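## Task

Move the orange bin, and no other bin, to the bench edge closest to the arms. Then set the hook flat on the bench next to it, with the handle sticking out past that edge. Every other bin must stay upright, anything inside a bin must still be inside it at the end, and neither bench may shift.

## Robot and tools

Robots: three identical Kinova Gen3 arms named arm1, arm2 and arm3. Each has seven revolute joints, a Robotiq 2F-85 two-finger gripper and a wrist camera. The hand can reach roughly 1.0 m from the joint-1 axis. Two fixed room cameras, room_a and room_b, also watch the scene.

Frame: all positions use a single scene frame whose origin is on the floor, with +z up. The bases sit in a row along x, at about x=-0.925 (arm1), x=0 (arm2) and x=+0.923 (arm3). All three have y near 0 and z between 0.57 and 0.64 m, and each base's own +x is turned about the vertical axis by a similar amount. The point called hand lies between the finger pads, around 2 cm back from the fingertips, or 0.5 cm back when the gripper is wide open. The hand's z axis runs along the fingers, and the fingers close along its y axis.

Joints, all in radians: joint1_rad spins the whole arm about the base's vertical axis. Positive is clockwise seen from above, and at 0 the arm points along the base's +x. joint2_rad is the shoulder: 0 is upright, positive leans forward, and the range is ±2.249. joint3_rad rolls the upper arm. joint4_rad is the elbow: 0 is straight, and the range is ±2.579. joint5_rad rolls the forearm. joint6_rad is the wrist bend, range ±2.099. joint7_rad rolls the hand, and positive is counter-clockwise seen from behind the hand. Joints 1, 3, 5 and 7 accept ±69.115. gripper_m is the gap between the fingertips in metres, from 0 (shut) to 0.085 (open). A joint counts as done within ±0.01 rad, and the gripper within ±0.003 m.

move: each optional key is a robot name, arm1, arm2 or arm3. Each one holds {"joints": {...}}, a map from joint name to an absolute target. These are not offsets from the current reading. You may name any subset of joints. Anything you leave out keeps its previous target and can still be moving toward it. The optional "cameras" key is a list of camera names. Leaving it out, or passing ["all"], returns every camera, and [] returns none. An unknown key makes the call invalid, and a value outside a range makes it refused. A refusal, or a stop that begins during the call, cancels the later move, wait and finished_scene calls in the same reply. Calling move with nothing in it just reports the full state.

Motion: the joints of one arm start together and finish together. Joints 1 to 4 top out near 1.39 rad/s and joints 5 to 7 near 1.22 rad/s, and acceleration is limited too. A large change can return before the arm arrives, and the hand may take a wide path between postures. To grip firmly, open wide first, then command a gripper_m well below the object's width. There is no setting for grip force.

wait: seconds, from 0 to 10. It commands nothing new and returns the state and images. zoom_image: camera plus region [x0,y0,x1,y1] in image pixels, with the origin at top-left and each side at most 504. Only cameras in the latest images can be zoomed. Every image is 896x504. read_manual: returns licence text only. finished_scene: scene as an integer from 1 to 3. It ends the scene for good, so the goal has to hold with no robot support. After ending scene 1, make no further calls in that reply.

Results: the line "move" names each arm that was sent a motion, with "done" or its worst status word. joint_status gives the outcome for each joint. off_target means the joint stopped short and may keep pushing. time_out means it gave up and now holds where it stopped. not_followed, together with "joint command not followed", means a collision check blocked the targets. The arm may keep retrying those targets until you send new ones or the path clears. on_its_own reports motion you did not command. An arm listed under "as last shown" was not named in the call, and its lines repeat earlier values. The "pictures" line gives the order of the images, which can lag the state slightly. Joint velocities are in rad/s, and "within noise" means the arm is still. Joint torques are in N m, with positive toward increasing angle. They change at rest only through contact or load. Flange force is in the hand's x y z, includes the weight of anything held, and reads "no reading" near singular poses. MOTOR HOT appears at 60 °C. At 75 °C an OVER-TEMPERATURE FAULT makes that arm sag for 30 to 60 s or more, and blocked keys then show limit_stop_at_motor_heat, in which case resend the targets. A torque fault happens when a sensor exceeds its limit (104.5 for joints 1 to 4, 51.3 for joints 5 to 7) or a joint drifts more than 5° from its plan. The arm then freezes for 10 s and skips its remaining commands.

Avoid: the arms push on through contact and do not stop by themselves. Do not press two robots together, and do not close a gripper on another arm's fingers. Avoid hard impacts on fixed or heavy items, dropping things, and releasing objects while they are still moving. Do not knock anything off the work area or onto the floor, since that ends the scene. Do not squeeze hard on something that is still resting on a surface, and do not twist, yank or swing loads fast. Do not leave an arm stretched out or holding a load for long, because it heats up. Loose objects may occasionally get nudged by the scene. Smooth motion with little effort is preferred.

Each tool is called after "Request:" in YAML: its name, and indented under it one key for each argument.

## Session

Excellent — done.

Request:
move:
  cameras: ["room_a","room_b"]

Request:
zoom_image:
  camera: "room_a"
  region: [500, 180, 760, 500]

Scene clock: 0.00 s.
Joint torques (N m): no reading
Flange force (N): no reading
Joint velocities: within noise
arm1.joint_positions: joint1_rad=+0.603 joint2_rad=-0.399 joint3_rad=-0.041 joint4_rad=+1.662 joint5_rad=+0.010 joint6_rad=+2.038 joint7_rad=+1.045 gripper_m=+0.085
arm1.joint_status: not commanded
arm1.hand: x=-0.8659 y=+0.0675 z=+1.0332 quat_wxyz=(+0.045, +0.296, -0.952, +0.068) (m; scene frame)
arm2.joint_positions: joint1_rad=-0.207 joint2_rad=-0.330 joint3_rad=+0.021 joint4_rad=+1.370 joint5_rad=+0.011 joint6_rad=+2.054 joint7_rad=+0.801 gripper_m=+0.085
arm2.joint_status: not commanded
arm2.hand: x=-0.0213 y=+0.1506 z=+1.1708 quat_wxyz=(-0.005, +0.529, -0.848, -0.015) (m; scene frame)
arm3.joint_positions: joint1_rad=+0.198 joint2_rad=-0.202 joint3_rad=-0.085 joint4_rad=+1.627 joint5_rad=-0.103 joint6_rad=+1.830 joint7_rad=+0.908 gripper_m=+0.085
arm3.joint_status: not commanded
arm3.hand: x=+0.9275 y=+0.2057 z=+1.0109 quat_wxyz=(+0.070, +0.427, -0.901, +0.031) (m; scene frame)
pictures: room_a, room_b

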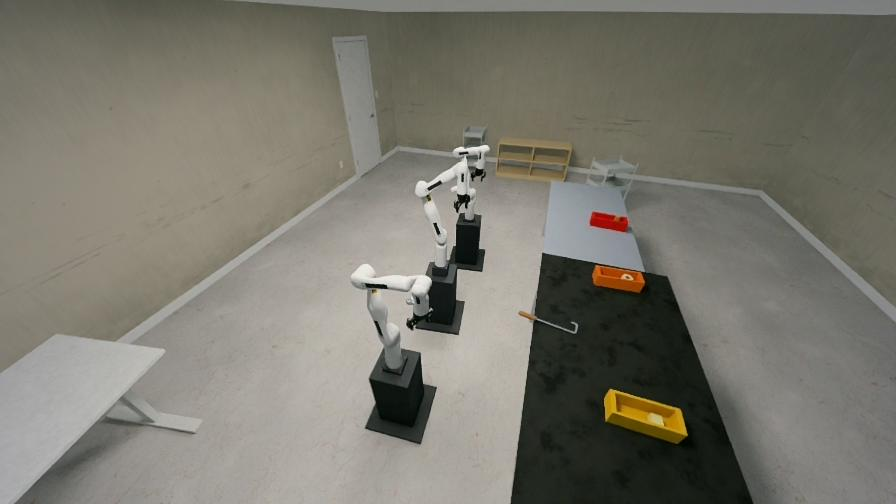

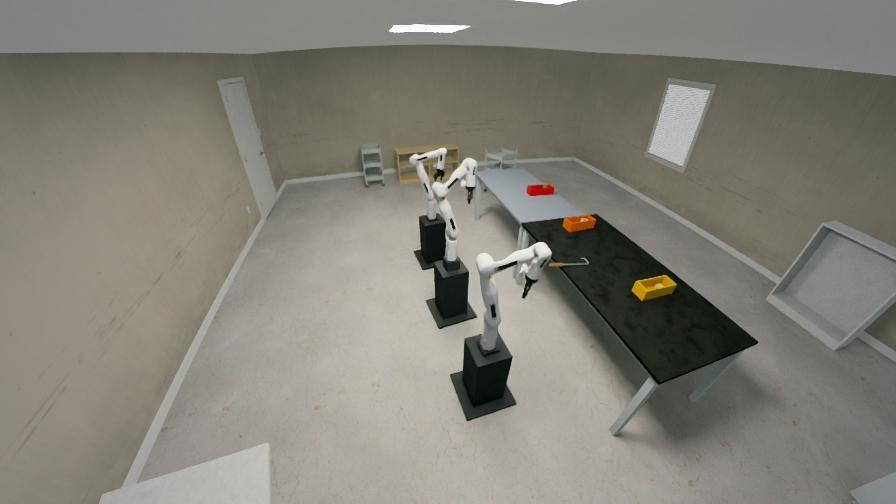

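Scaled by 1.575 from the camera's 896x504 image, which has a finer 1280x720 frame.

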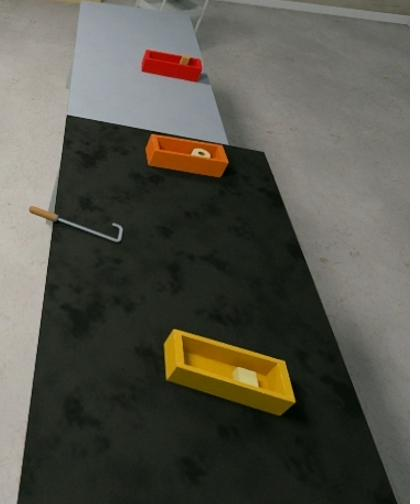

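Request:
move:
  arm2: {"joints":{"joint1_rad":0.2,"joint2_rad":-0.2,"joint3_rad":0,"joint4_rad":1.4,"joint5_rad":0,"joint6_rad":1.1,"joint7_rad":-1.571}}
  arm3: {"joints":{"joint1_rad":-0.6,"joint2_rad":-0.2,"joint3_rad":0,"joint4_rad":1.4,"joint5_rad":0,"joint6_rad":1.1,"joint7_rad":-1.571}}
  cameras: ["arm2_cam_wrist","arm3_cam_wrist"]

Scene clock: 4.27 s.
Joint torques (N m): arm1=[-0.56 0.2 -0.2 -7.98 -0.2 0.8 -0.08] | arm2=[-1.56 -5.09 0.41 -12.34 -0.21 -2.18 0.15] | arm3=[0.75 -6.26 0.97 -10.52 0.18 -2.12 -0.19]
Flange force (N): arm1=[-0.2 -1.1 0.3] | arm2=[-10.9 -2.5 0.4] | arm3=[-0.9 -2.7 0.2]
move: arm2 done; arm3 done
Joint velocities: within noise
arm1: as last shown
arm2.joint_positions: joint1_rad=+0.200 joint2_rad=-0.200 joint3_rad=+0.000 joint4_rad=+1.400 joint5_rad=+0.000 joint6_rad=+1.100 joint7_rad=-1.571 gripper_m=+0.085
arm2.joint_status: all done
arm2.hand: x=+0.0518 y=+0.4394 z=+1.2393 quat_wxyz=(+0.272, -0.668, -0.626, -0.295) (m; scene frame)
arm3.joint_positions: joint1_rad=-0.600 joint2_rad=-0.200 joint3_rad=+0.000 joint4_rad=+1.400 joint5_rad=+0.000 joint6_rad=+1.100 joint7_rad=-1.571 gripper_m=+0.085
arm3.joint_status: all done
arm3.hand: x=+0.6745 y=+0.3769 z=+1.1824 quat_wxyz=(+0.372, -0.398, -0.820, -0.173) (m; scene frame)
pictures: arm2_cam_wrist, arm3_cam_wrist

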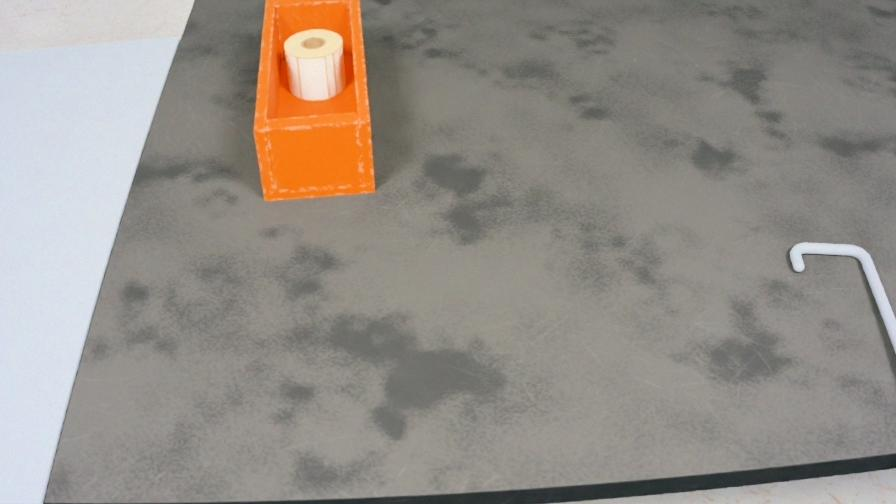

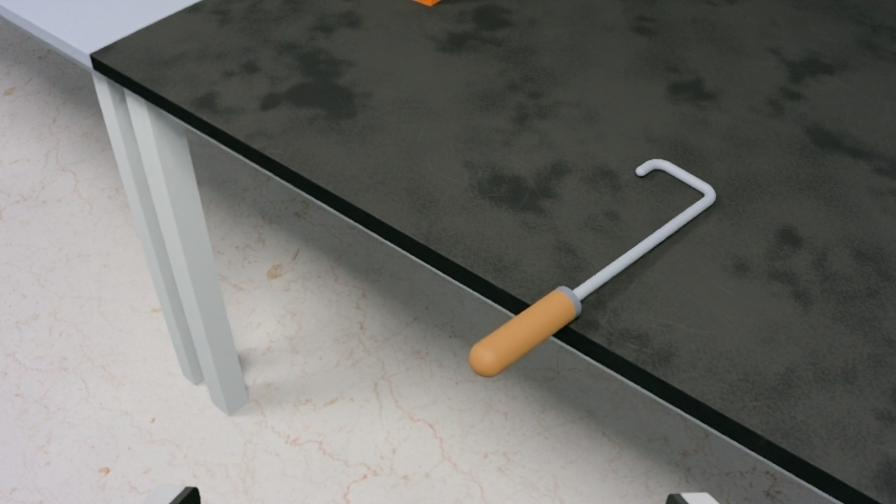

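Request:
move:
  arm2: {"joints":{"joint1_rad":0.75}}
  cameras: ["arm2_cam_wrist"]

Request:
move:
  arm2: {"joints":{"joint1_rad":0.9,"joint2_rad":0.2,"joint4_rad":1.6,"joint6_rad":0.3}}
  cameras: ["arm2_cam_wrist"]

Scene clock: 9.83 s.
Joint torques (N m): arm1=[-0.56 0.14 -0.2 -8.06 -0.22 0.83 -0.07] | arm2=[-1.52 -5.05 0.49 -12.36 -0.18 -2.18 0.15] | arm3=[0.74 -6.29 1.01 -10.52 0.22 -2.13 -0.17]
Flange force (N): arm1=[-0.3 -1.0 0.7] | arm2=[-10.8 -2.4 0.6] | arm3=[-0.8 -2.8 0.2]
move: arm2 done
Joint velocities: within noise
arm1, arm3: as last shown
arm2.joint_positions: joint1_rad=+0.750 joint2_rad=-0.200 joint3_rad=+0.000 joint4_rad=+1.400 joint5_rad=+0.000 joint6_rad=+1.100 joint7_rad=-1.571 gripper_m=+0.085
arm2.joint_status: all done
arm2.hand: x=+0.2732 y=+0.3462 z=+1.2418 quat_wxyz=(+0.180, -0.812, -0.422, -0.361) (m; scene frame)
pictures: arm2_cam_wrist

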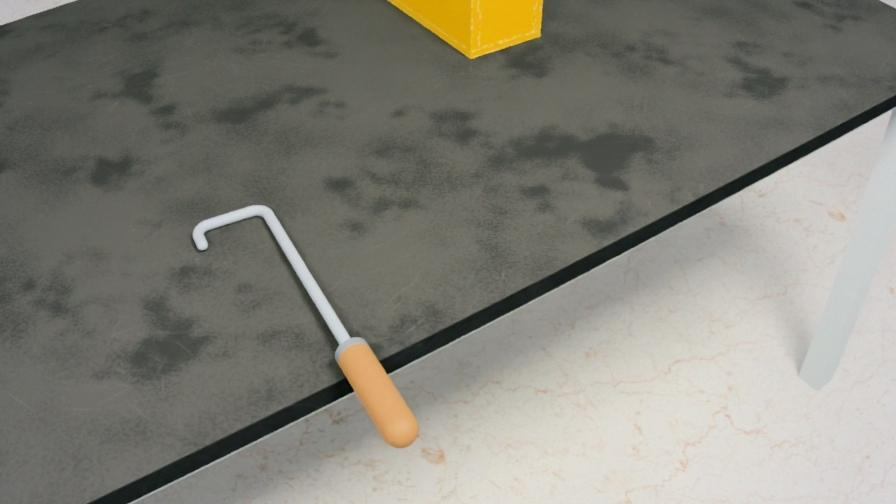

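Scene clock: 11.57 s.
Joint torques (N m): arm1=[-0.53 0.2 -0.21 -8.03 -0.2 0.79 -0.08] | arm2=[-1.43 -13.41 0.71 -12.98 -0.2 -2.54 0.14] | arm3=[0.74 -6.25 0.98 -10.51 0.21 -2.14 -0.14]
Flange force (N): arm1=[-0.2 -1.2 0.5] | arm2=[-7.6 8.0 -6.9] | arm3=[-0.8 -2.8 0.1]
move: arm2 done
Joint velocities: within noise
arm1, arm3: as last shown
arm2.joint_positions: joint1_rad=+0.900 joint2_rad=+0.200 joint3_rad=+0.000 joint4_rad=+1.600 joint5_rad=+0.000 joint6_rad=+0.300 joint7_rad=-1.571 gripper_m=+0.085
arm2.joint_status: all done
arm2.hand: x=+0.4729 y=+0.4551 z=+1.1059 quat_wxyz=(+0.187, -0.799, -0.343, -0.457) (m; scene frame)
pictures: arm2_cam_wrist

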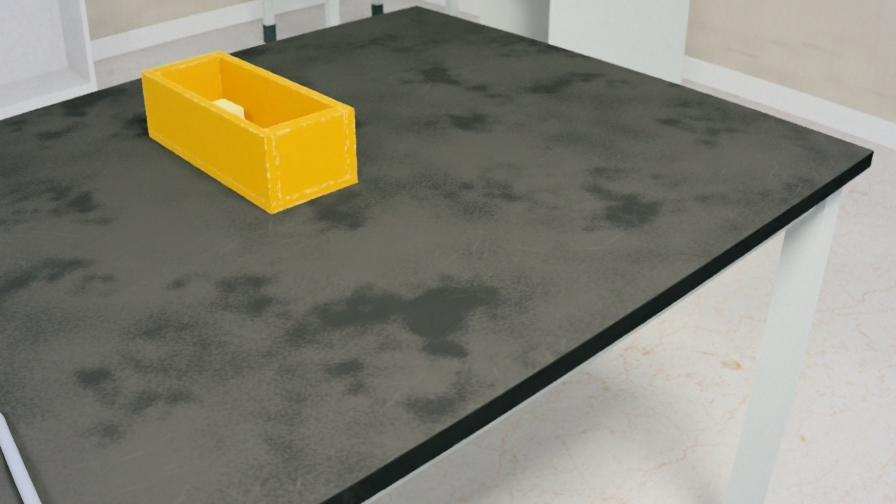

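Request:
move:
  arm3: {"joints":{"joint1_rad":0.3}}
  arm2: {"joints":{"joint1_rad":1.0438,"joint2_rad":1.2058,"joint4_rad":1.5718,"joint5_rad":0.8123,"joint6_rad":-1.3311,"joint7_rad":-1.8324}}
  cameras: ["arm2_cam_wrist"]

Scene clock: 23.33 s.
Joint torques (N m): arm1=[-0.51 0.2 -0.18 -8 -0.2 0.8 -0.05] | arm2=[-1.21 -21.81 -0.9 -7.06 -0.94 -2.78 0.14] | arm3=[0.76 -6.48 0.97 -10.5 0.23 -2.12 -0.16]
Flange force (N): arm1=[-0.1 -1.0 0.4] | arm2=[7.7 -4.7 -7.7] | arm3=[-0.7 -2.6 0.1]
move: arm2 done; arm3 done
Joint velocities: within noise
arm1: as last shown
arm2.joint_positions: joint1_rad=+1.044 joint2_rad=+1.206 joint3_rad=+0.000 joint4_rad=+1.572 joint5_rad=+0.812 joint6_rad=-1.331 joint7_rad=-1.832 gripper_m=+0.085
arm2.joint_status: all done
arm2.hand: x=+0.4537 y=+0.5919 z=+0.7813 quat_wxyz=(+0.465, -0.529, -0.468, -0.533) (m; scene frame)
arm3.joint_positions: joint1_rad=+0.300 joint2_rad=-0.200 joint3_rad=+0.000 joint4_rad=+1.400 joint5_rad=+0.000 joint6_rad=+1.100 joint7_rad=-1.571 gripper_m=+0.085
arm3.joint_status: all done
arm3.hand: x=+1.0538 y=+0.4406 z=+1.1774 quat_wxyz=(+0.256, -0.717, -0.567, -0.314) (m; scene frame)
pictures: arm2_cam_wrist

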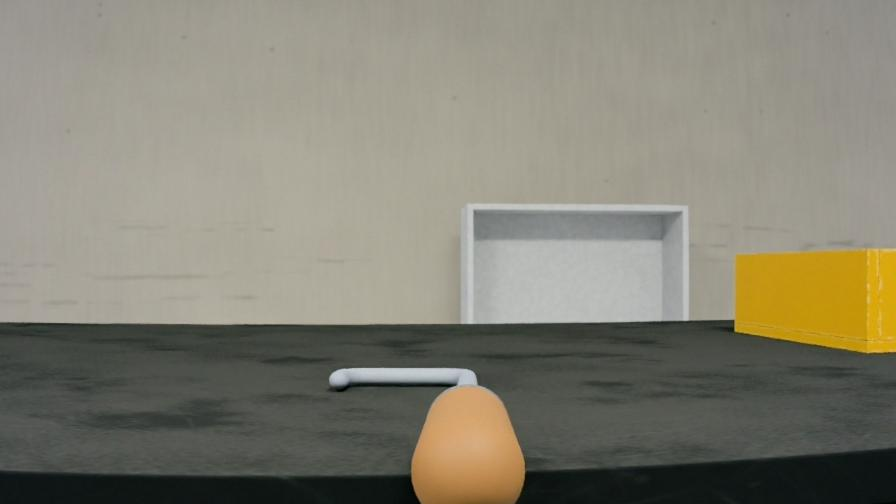

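Request:
move:
  arm2: {"joints":{"joint1_rad":0.9031,"joint2_rad":1.2918,"joint4_rad":1.2339,"joint5_rad":0.7072,"joint6_rad":-1.0947,"joint7_rad":-1.9555}}
  cameras: ["arm2_cam_wrist","room_a"]

Request:
zoom_image:
  camera: "room_a"
  region: [460, 270, 600, 350]

Scene clock: 28.97 s.
Joint torques (N m): arm1=[-0.5 0.13 -0.15 -7.99 -0.23 0.77 -0.09] | arm2=[-1.21 -24.64 -0.6 -9.35 -1.19 -2.69 0.14] | arm3=[0.74 -6.47 1 -10.54 0.2 -2.14 -0.13]
Flange force (N): arm1=[-0.3 -1.0 0.2] | arm2=[7.5 -5.1 -10.8] | arm3=[-0.8 -2.9 0.1]
move: arm2 done
Joint velocities: within noise
arm1, arm3: as last shown
arm2.joint_positions: joint1_rad=+0.903 joint2_rad=+1.292 joint3_rad=+0.000 joint4_rad=+1.234 joint5_rad=+0.707 joint6_rad=-1.095 joint7_rad=-1.956 gripper_m=+0.085
arm2.joint_status: all done
arm2.hand: x=+0.4735 y=+0.7042 z=+0.7825 quat_wxyz=(+0.458, -0.535, -0.462, -0.539) (m; scene frame)
pictures: arm2_cam_wrist, room_a

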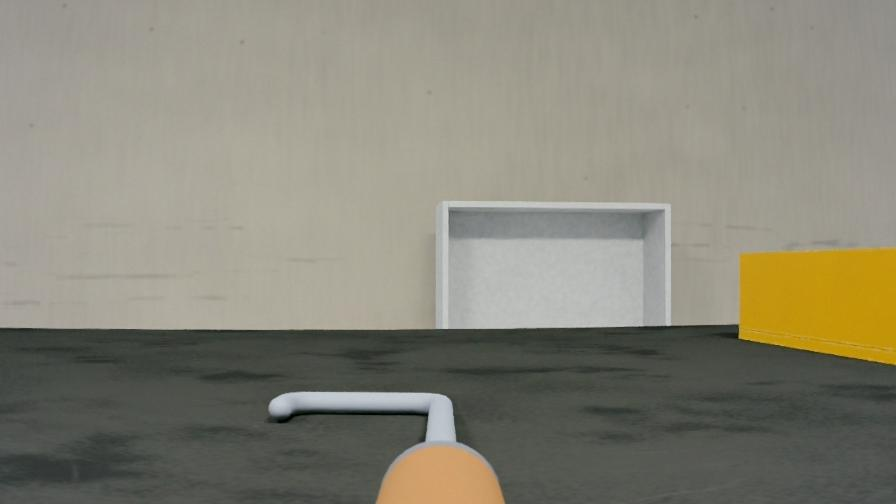

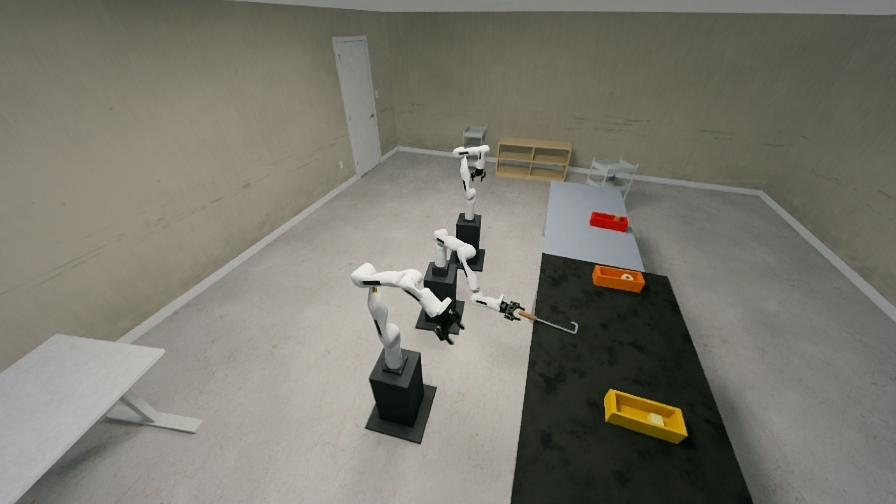

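Scaled by 3.600 from the camera's 896x504 image, which has a finer 1280x720 frame.

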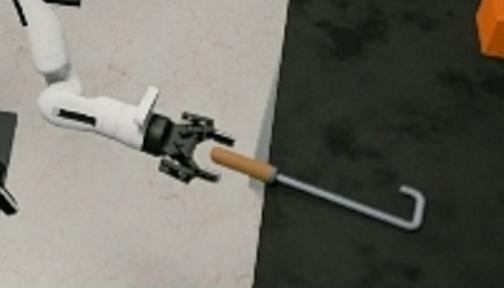

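Request:
move:
  arm2: {"joints":{"joint1_rad":0.8745,"joint2_rad":1.3358,"joint4_rad":1.1214,"joint5_rad":0.7017,"joint6_rad":-1.0311,"joint7_rad":-1.9913}}
  cameras: ["arm2_cam_wrist","room_a"]

Request:
zoom_image:
  camera: "room_a"
  region: [460, 270, 600, 350]

Scene clock: 34.67 s.
Joint torques (N m): arm1=[-0.52 0.22 -0.16 -8.02 -0.24 0.81 -0.08] | arm2=[-1.51 -25.45 -0.67 -10.05 -1.22 -2.59 0.17] | arm3=[0.75 -6.49 0.97 -10.5 0.2 -2.11 -0.15]
Flange force (N): arm1=[-0.1 -1.1 0.5] | arm2=[7.8 -5.6 -12.9] | arm3=[-0.6 -2.7 0.2]
move: arm2 done
Joint velocities: within noise
arm1, arm3: as last shown
arm2.joint_positions: joint1_rad=+0.875 joint2_rad=+1.336 joint3_rad=+0.000 joint4_rad=+1.121 joint5_rad=+0.702 joint6_rad=-1.031 joint7_rad=-1.991 gripper_m=+0.085
arm2.joint_status: all done
arm2.hand: x=+0.4766 y=+0.7323 z=+0.7772 quat_wxyz=(+0.458, -0.535, -0.462, -0.539) (m; scene frame)
pictures: arm2_cam_wrist, room_a

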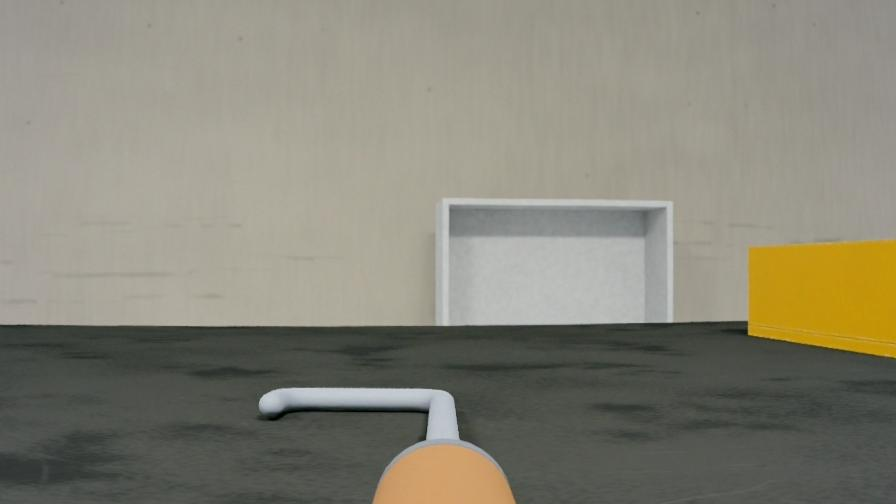

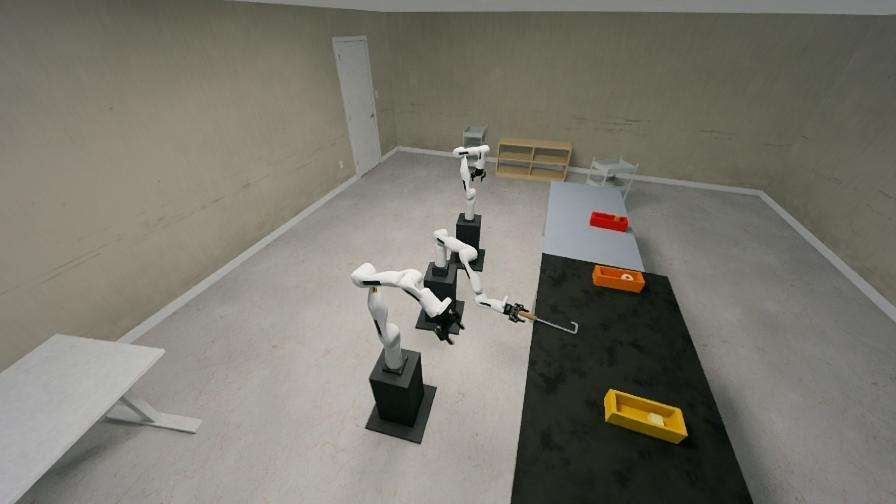

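Scaled by 3.600 from the camera's 896x504 image, which has a finer 1280x720 frame.

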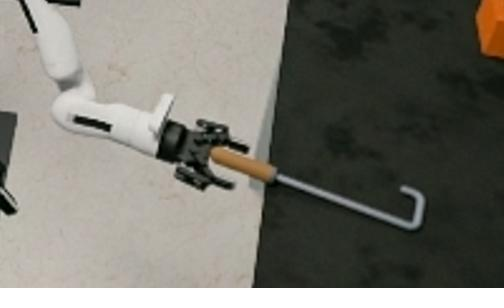

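Request:
move:
  arm2: {"joints":{"gripper_m":0.0}}
  cameras: ["arm2_cam_wrist","room_a"]

Request:
zoom_image:
  camera: "room_a"
  region: [460, 270, 600, 350]

Scene clock: 36.70 s.
Joint torques (N m): arm1=[-0.59 0.22 -0.21 -8.07 -0.28 0.77 -0.05] | arm2=[-2.04 -24.23 -0.79 -9.13 -0.91 -2.65 0.09] | arm3=[0.76 -6.45 1 -10.52 0.2 -2.09 -0.13]
Flange force (N): arm1=[-0.1 -1.2 0.6] | arm2=[9.0 -4.1 -11.2] | arm3=[-0.9 -2.9 0.2]
move: arm2 off_target
Joint velocities: within noise
arm1, arm3: as last shown
arm2.joint_positions: joint1_rad=+0.875 joint2_rad=+1.336 joint3_rad=+0.000 joint4_rad=+1.121 joint5_rad=+0.702 joint6_rad=-1.031 joint7_rad=-1.991 gripper_m=+0.029
arm2.joint_status: gripper_m off_target (ended at +0.029, target +0.000)
arm2.hand: x=+0.4766 y=+0.7323 z=+0.7772 quat_wxyz=(+0.458, -0.535, -0.462, -0.539) (m; scene frame)
pictures: arm2_cam_wrist, room_a

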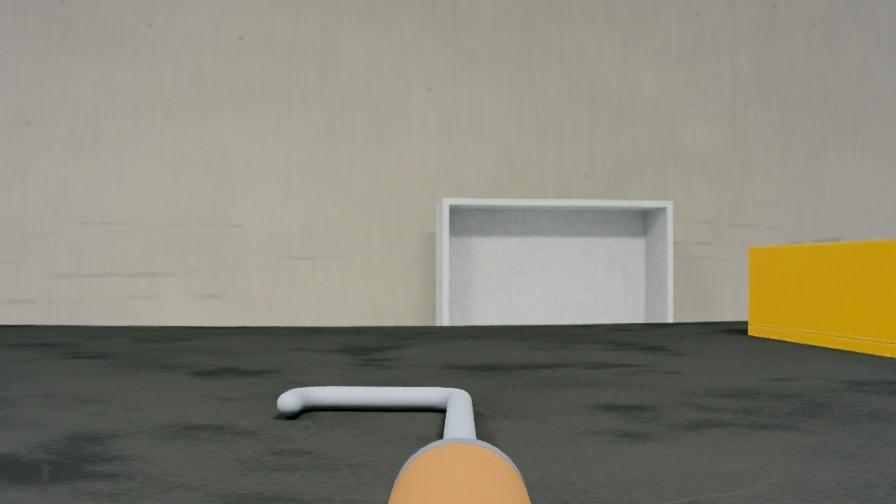

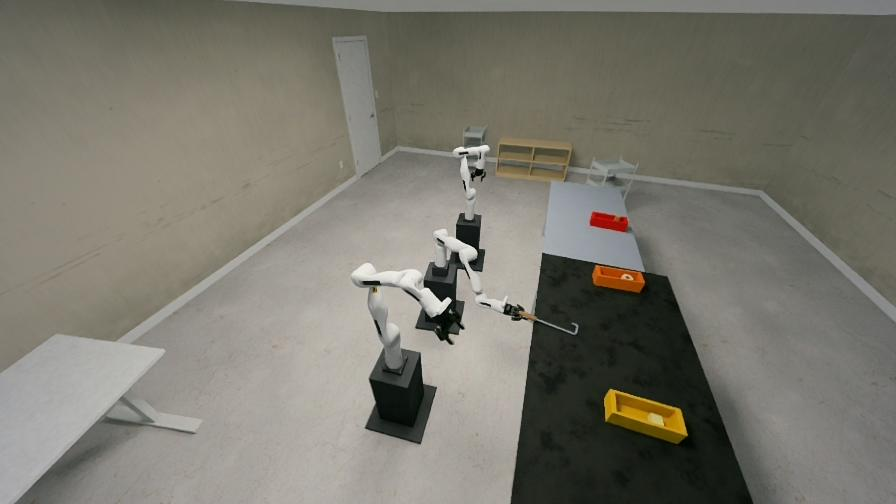

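Scaled by 3.600 from the camera's 896x504 image, which has a finer 1280x720 frame.

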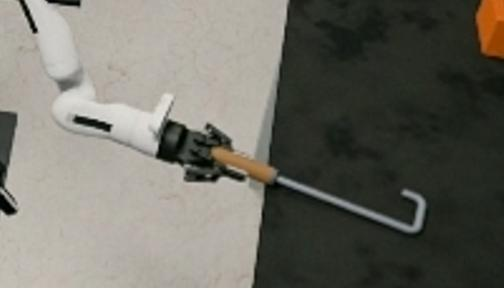

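Request:
move:
  arm2: {"joints":{"joint1_rad":0.9946,"joint2_rad":1.0793,"joint4_rad":1.3659,"joint5_rad":0.9799,"joint6_rad":-1.1547,"joint7_rad":-2.1326}}
  cameras: ["arm2_cam_wrist"]

Request:
move:
  arm2: {"joints":{"joint1_rad":-0.028,"joint2_rad":0.5531,"joint4_rad":2.2269,"joint5_rad":-0.1697,"joint6_rad":-1.2308,"joint7_rad":0.0596}}
  cameras: ["arm2_cam_wrist","room_a"]

Request:
zoom_image:
  camera: "room_a"
  region: [500, 220, 660, 300]

Scene clock: 41.70 s.
Joint torques (N m): arm1=[-0.51 0.15 -0.15 -8.04 -0.22 0.79 -0.08] | arm2=[-1.24 -26.43 -2.09 -11.22 -2.5 -4 0.13] | arm3=[0.72 -6.53 0.98 -10.51 0.2 -2.12 -0.15]
Flange force (N): arm1=[-0.2 -1.0 0.5] | arm2=[1.8 -7.0 -8.7] | arm3=[-0.6 -2.8 0.2]
move: arm2 done
Joint velocities: within noise
arm1.joint_positions: joint1_rad=+0.603 joint2_rad=-0.399 joint3_rad=-0.041 joint4_rad=+1.662 joint5_rad=+0.010 joint6_rad=+2.038 joint7_rad=+1.045 gripper_m=+0.085
arm1.joint_status: not commanded
arm1.hand: x=-0.8659 y=+0.0675 z=+1.0332 quat_wxyz=(+0.045, +0.296, -0.952, +0.068) (m; scene frame)
arm2.joint_positions: joint1_rad=+0.995 joint2_rad=+1.079 joint3_rad=+0.000 joint4_rad=+1.366 joint5_rad=+0.980 joint6_rad=-1.155 joint7_rad=-2.133 gripper_m=+0.029
arm2.joint_status: all done
arm2.hand: x=+0.4496 y=+0.6602 z=+0.8815 quat_wxyz=(+0.499, -0.498, -0.501, -0.501) (m; scene frame)
arm3: as last shown
pictures: arm2_cam_wrist

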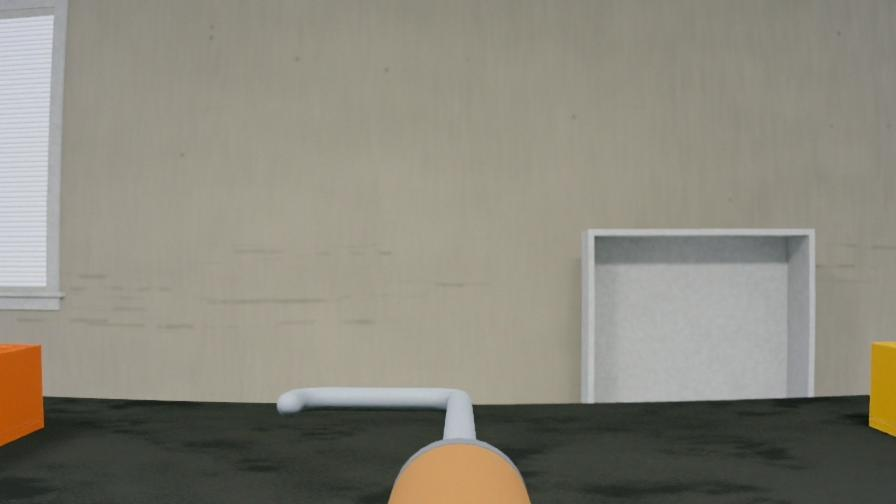

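Scene clock: 44.53 s.
Joint torques (N m): arm1=[-0.62 0.22 -0.18 -7.96 -0.23 0.76 -0.11] | arm2=[-1.52 -17.77 1.1 -9.87 -0.08 -4.72 0.11] | arm3=[0.76 -6.46 1 -10.53 0.2 -2.11 -0.16]
Flange force (N): arm1=[-0.1 -1.2 0.2] | arm2=[-5.6 1.1 -7.2] | arm3=[-0.9 -2.8 0.2]
move: arm2 done
Joint velocities: within noise
arm1, arm3: as last shown
arm2.joint_positions: joint1_rad=-0.028 joint2_rad=+0.553 joint3_rad=+0.000 joint4_rad=+2.227 joint5_rad=-0.170 joint6_rad=-1.231 joint7_rad=+0.060 gripper_m=+0.029
arm2.joint_status: all done
arm2.hand: x=-0.0304 y=+0.6396 z=+0.9860 quat_wxyz=(-0.001, +0.002, -0.707, -0.707) (m; scene frame)
pictures: arm2_cam_wrist, room_a

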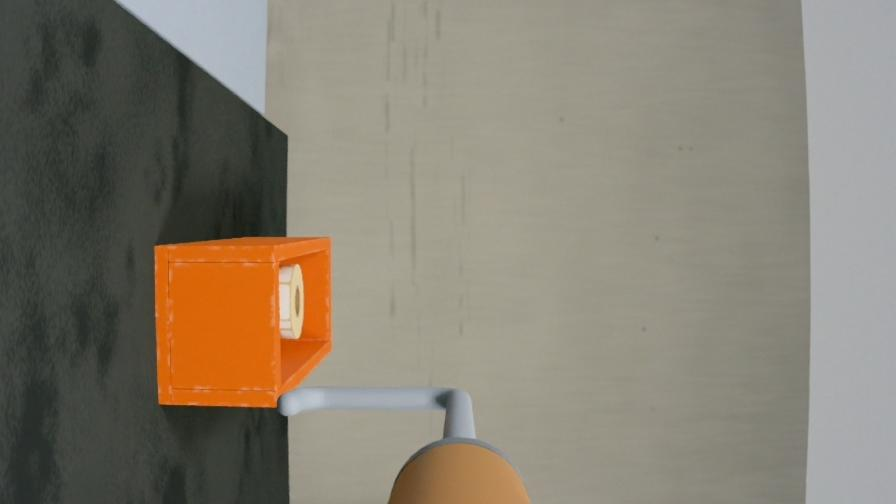

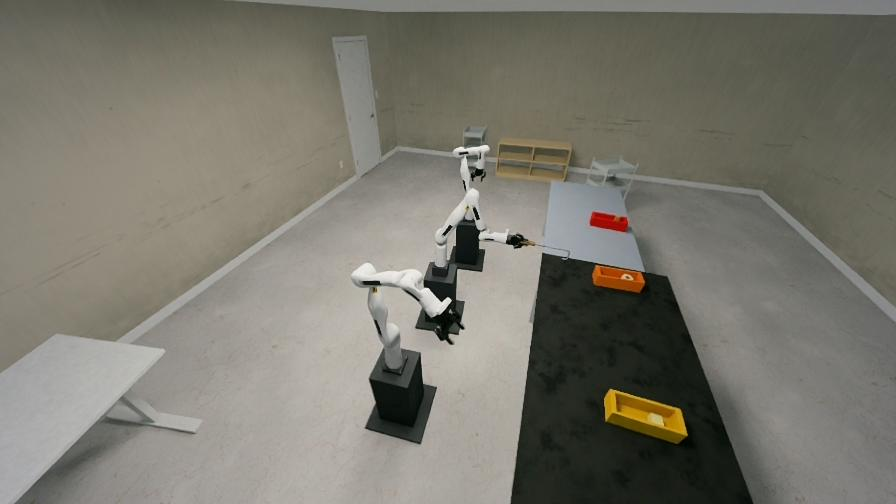

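Scaled by 3.150 from the camera's 896x504 image, which has a finer 1280x720 frame.

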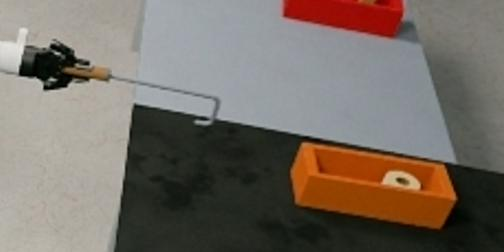

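Request:
move:
  arm2: {"joints":{"joint1_rad":0.0395,"joint2_rad":1.011,"joint4_rad":1.0738,"joint5_rad":-0.1806,"joint6_rad":-0.5378,"joint7_rad":0.1569}}
  cameras: ["arm2_cam_wrist","room_a"]

Request:
zoom_image:
  camera: "room_a"
  region: [500, 220, 660, 300]

Scene clock: 50.73 s.
Joint torques (N m): arm1=[-0.48 0.2 -0.17 -7.98 -0.22 0.75 -0.05] | arm2=[-1.45 -29.74 1.29 -15.18 0.08 -4.64 0.11] | arm3=[0.73 -6.49 1.01 -10.56 0.21 -2.13 -0.15]
Flange force (N): arm1=[-0.1 -1.0 0.2] | arm2=[-5.6 -1.6 -15.5] | arm3=[-0.9 -2.9 0.2]
move: arm2 done
Joint velocities: within noise
arm1, arm3: as last shown
arm2.joint_positions: joint1_rad=+0.039 joint2_rad=+1.011 joint3_rad=+0.000 joint4_rad=+1.074 joint5_rad=-0.181 joint6_rad=-0.538 joint7_rad=+0.157 gripper_m=+0.029
arm2.joint_status: all done
arm2.hand: x=-0.0358 y=+0.9376 z=+0.9860 quat_wxyz=(-0.001, +0.002, -0.707, -0.707) (m; scene frame)
pictures: arm2_cam_wrist, room_a

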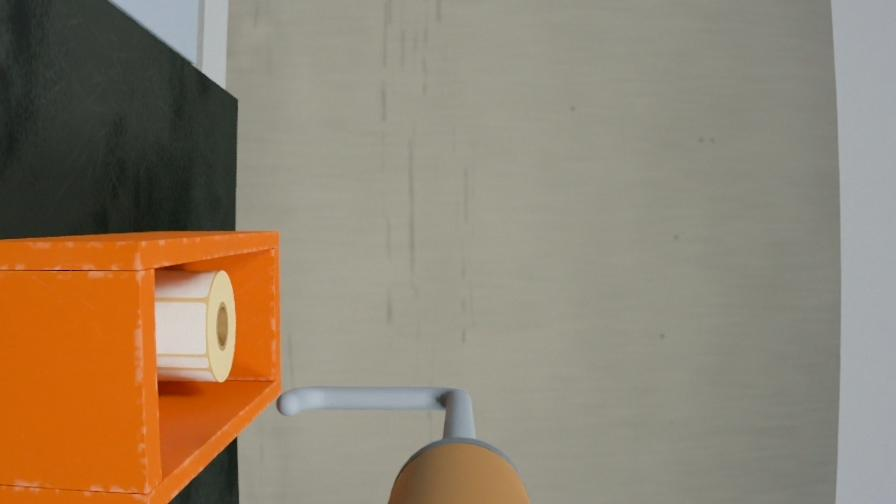

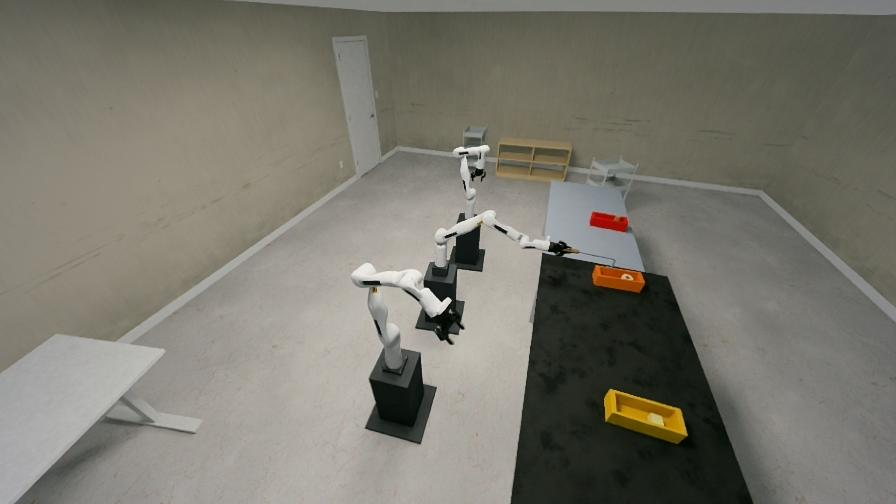

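Scaled by 3.150 from the camera's 896x504 image, which has a finer 1280x720 frame.

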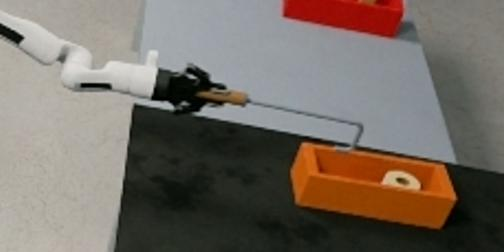

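Request:
move:
  arm2: {"joints":{"joint1_rad":0.0203,"joint2_rad":1.0754,"joint4_rad":0.9234,"joint5_rad":-0.2544,"joint6_rad":-0.4576,"joint7_rad":0.2312}}
  cameras: []

Request:
move:
  arm2: {"joints":{"joint1_rad":0.02,"joint2_rad":1.2227,"joint4_rad":0.931,"joint5_rad":-0.1963,"joint6_rad":-0.6087,"joint7_rad":0.1635}}
  cameras: ["arm2_cam_wrist","room_a","room_b"]

Request:
zoom_image:
  camera: "room_a"
  region: [500, 220, 660, 300]

Request:
zoom_image:
  camera: "room_b"
  region: [520, 190, 620, 240]

Scene clock: 55.00 s.
Joint torques (N m): arm1=[-0.56 0.16 -0.19 -8.04 -0.22 0.77 -0.07] | arm2=[-1.46 -30.83 1.36 -15.54 0.21 -4.62 0.1] | arm3=[0.76 -6.49 1 -10.51 0.23 -2.09 -0.14]
Flange force (N): arm1=[-0.2 -1.1 0.5] | arm2=[-6.1 -2.1 -17.8] | arm3=[-0.7 -2.8 0.2]
move: arm2 done
Joint velocities: within noise
arm1, arm3: as last shown
arm2.joint_positions: joint1_rad=+0.020 joint2_rad=+1.075 joint3_rad=+0.000 joint4_rad=+0.923 joint5_rad=-0.254 joint6_rad=-0.458 joint7_rad=+0.231 gripper_m=+0.029
arm2.joint_status: all done
arm2.hand: x=-0.0507 y=+0.9625 z=+0.9861 quat_wxyz=(-0.001, +0.002, -0.707, -0.707) (m; scene frame)
pictures: none
No camera images: "cameras" was empty.

Scene clock: 56.17 s.
Joint torques (N m): arm1=[-0.5 0.18 -0.14 -8.02 -0.2 0.76 -0.07] | arm2=[-1.48 -31.22 1.4 -14.79 0.14 -4.65 0.11] | arm3=[0.78 -6.47 1.01 -10.56 0.18 -2.12 -0.14]
Flange force (N): arm1=[0.0 -0.9 0.4] | arm2=[-5.2 1.1 -17.1] | arm3=[-1.0 -3.0 0.2]
move: arm2 done
Joint velocities: within noise
arm1: as last shown
arm2.joint_positions: joint1_rad=+0.020 joint2_rad=+1.223 joint3_rad=+0.000 joint4_rad=+0.931 joint5_rad=-0.196 joint6_rad=-0.609 joint7_rad=+0.164 gripper_m=+0.029
arm2.joint_status: all done
arm2.hand: x=-0.0507 y=+0.9627 z=+0.8871 quat_wxyz=(-0.001, +0.002, -0.707, -0.707) (m; scene frame)
arm3.joint_positions: joint1_rad=+0.300 joint2_rad=-0.200 joint3_rad=+0.000 joint4_rad=+1.400 joint5_rad=+0.000 joint6_rad=+1.100 joint7_rad=-1.571 gripper_m=+0.085
arm3.joint_status: not commanded
arm3.hand: x=+1.0538 y=+0.4406 z=+1.1774 quat_wxyz=(+0.256, -0.717, -0.567, -0.314) (m; scene frame)
pictures: arm2_cam_wrist, room_a, room_b

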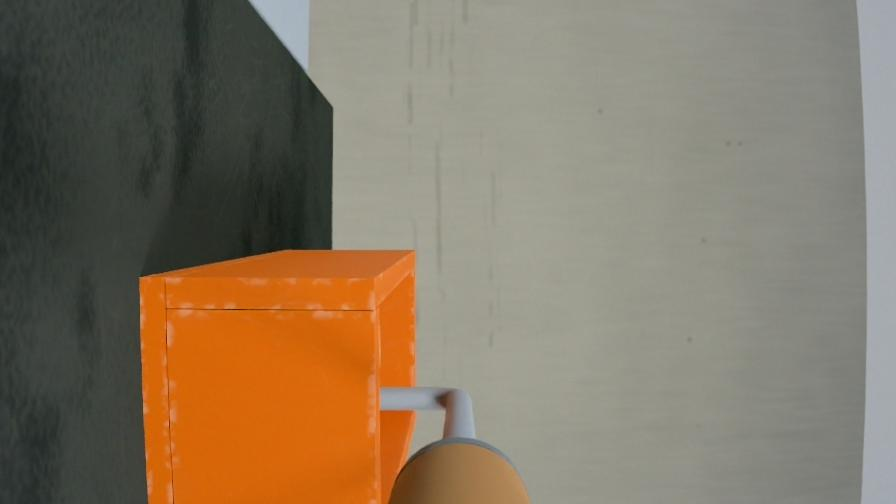

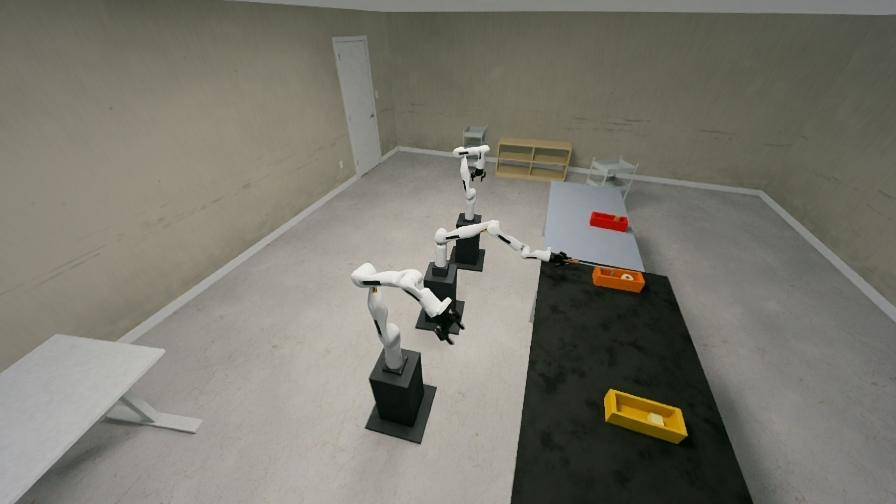

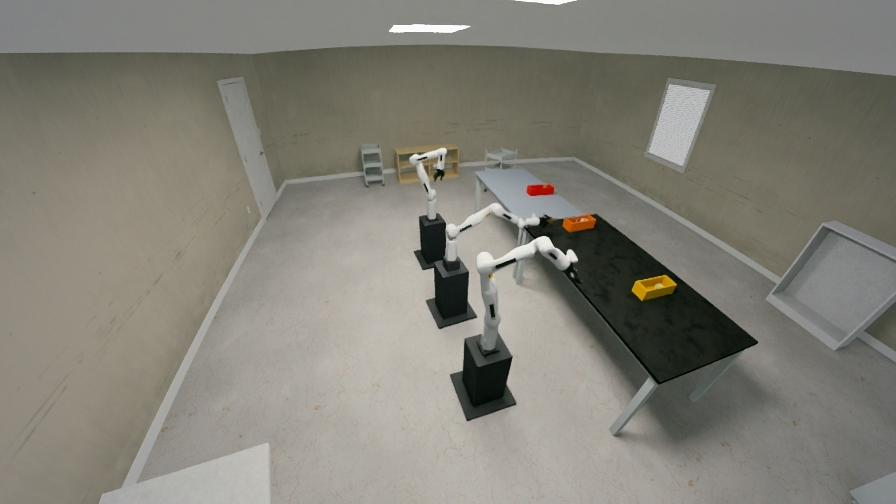

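Scaled by 3.150 from the camera's 896x504 image, which has a finer 1280x720 frame.

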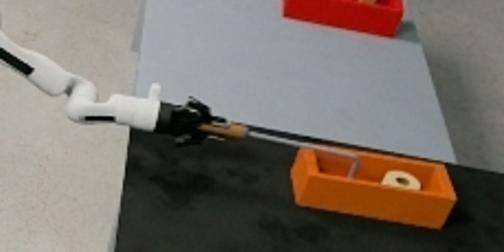

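Scaled by 5.040 from the camera's 896x504 image, which has a finer 1280x720 frame.

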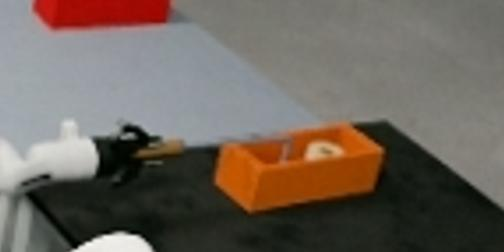

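Request:
move:
  arm2: {"joints":{"joint1_rad":0.006,"joint2_rad":1.019,"joint4_rad":1.4874,"joint5_rad":-0.1539,"joint6_rad":-0.9581,"joint7_rad":0.0871}}
  cameras: ["room_a"]

Request:
move:
  arm2: {"joints":{"joint1_rad":-0.0177,"joint2_rad":0.9075,"joint4_rad":1.8652,"joint5_rad":-0.159,"joint6_rad":-1.2229,"joint7_rad":0.0531}}
  cameras: ["room_a","room_b","arm2_cam_wrist"]

Scene clock: 68.67 s.
Joint torques (N m): arm1=[-0.56 0.21 -0.14 -8.06 -0.26 0.76 -0.08] | arm2=[-1.48 -27.35 1.39 -12.39 0.05 -4.85 0.09] | arm3=[0.77 -6.47 1.02 -10.53 0.19 -2.08 -0.15]
Flange force (N): arm1=[0.0 -1.1 0.5] | arm2=[-4.4 1.1 -9.7] | arm3=[-0.9 -2.9 0.3]
move: arm2 done
Joint velocities: within noise
arm1, arm3: as last shown
arm2.joint_positions: joint1_rad=+0.006 joint2_rad=+1.019 joint3_rad=+0.000 joint4_rad=+1.487 joint5_rad=-0.154 joint6_rad=-0.958 joint7_rad=+0.087 gripper_m=+0.029
arm2.joint_status: all done
arm2.hand: x=-0.0455 y=+0.8497 z=+0.8860 quat_wxyz=(+0.000, +0.001, -0.707, -0.707) (m; scene frame)
pictures: room_a

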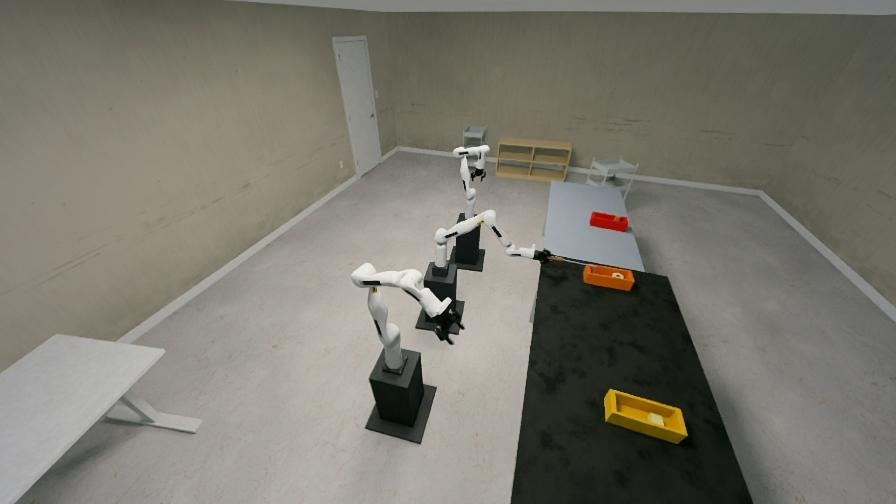

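Scene clock: 70.30 s.
Joint torques (N m): arm1=[-0.49 0.17 -0.24 -7.98 -0.21 0.78 -0.08] | arm2=[-1.51 -23.56 1.46 -9.92 -0.02 -4.87 0.1] | arm3=[0.75 -6.45 1.04 -10.58 0.2 -2.08 -0.13]
Flange force (N): arm1=[-0.3 -1.2 0.3] | arm2=[-4.3 2.0 -7.1] | arm3=[-1.1 -3.0 0.3]
move: arm2 done
Joint velocities: within noise
arm1, arm3: as last shown
arm2.joint_positions: joint1_rad=-0.018 joint2_rad=+0.908 joint3_rad=+0.000 joint4_rad=+1.865 joint5_rad=-0.159 joint6_rad=-1.223 joint7_rad=+0.053 gripper_m=+0.029
arm2.joint_status: all done
arm2.hand: x=-0.0434 y=+0.7497 z=+0.8860 quat_wxyz=(+0.000, +0.001, -0.707, -0.707) (m; scene frame)
pictures: arm2_cam_wrist, room_a, room_b

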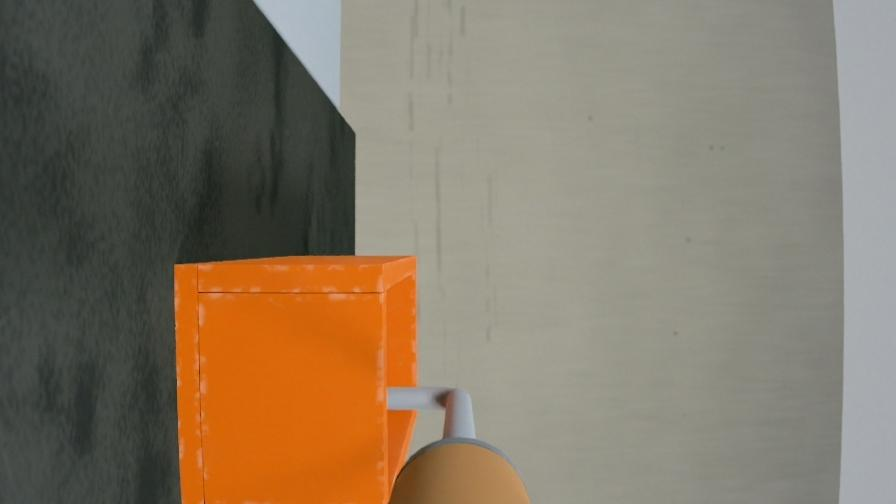

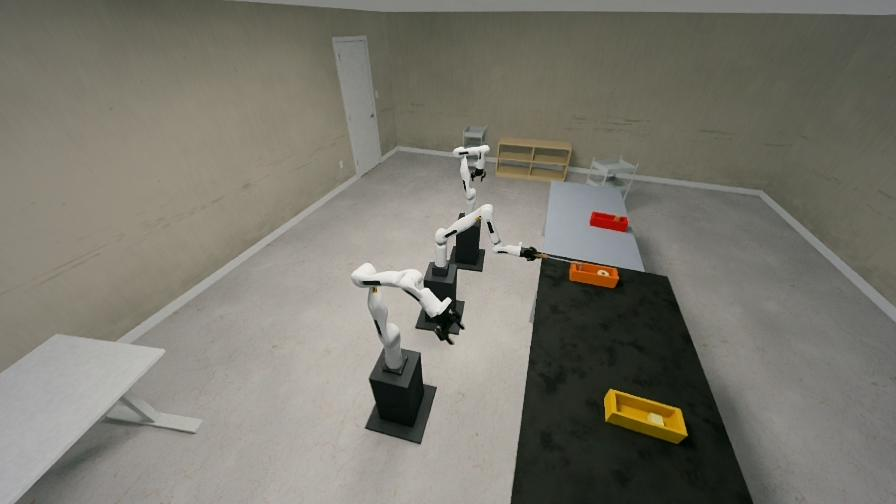

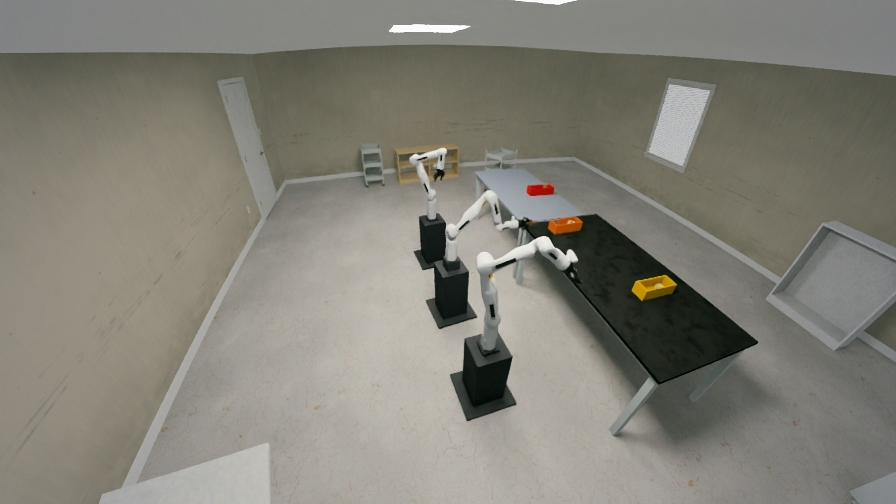

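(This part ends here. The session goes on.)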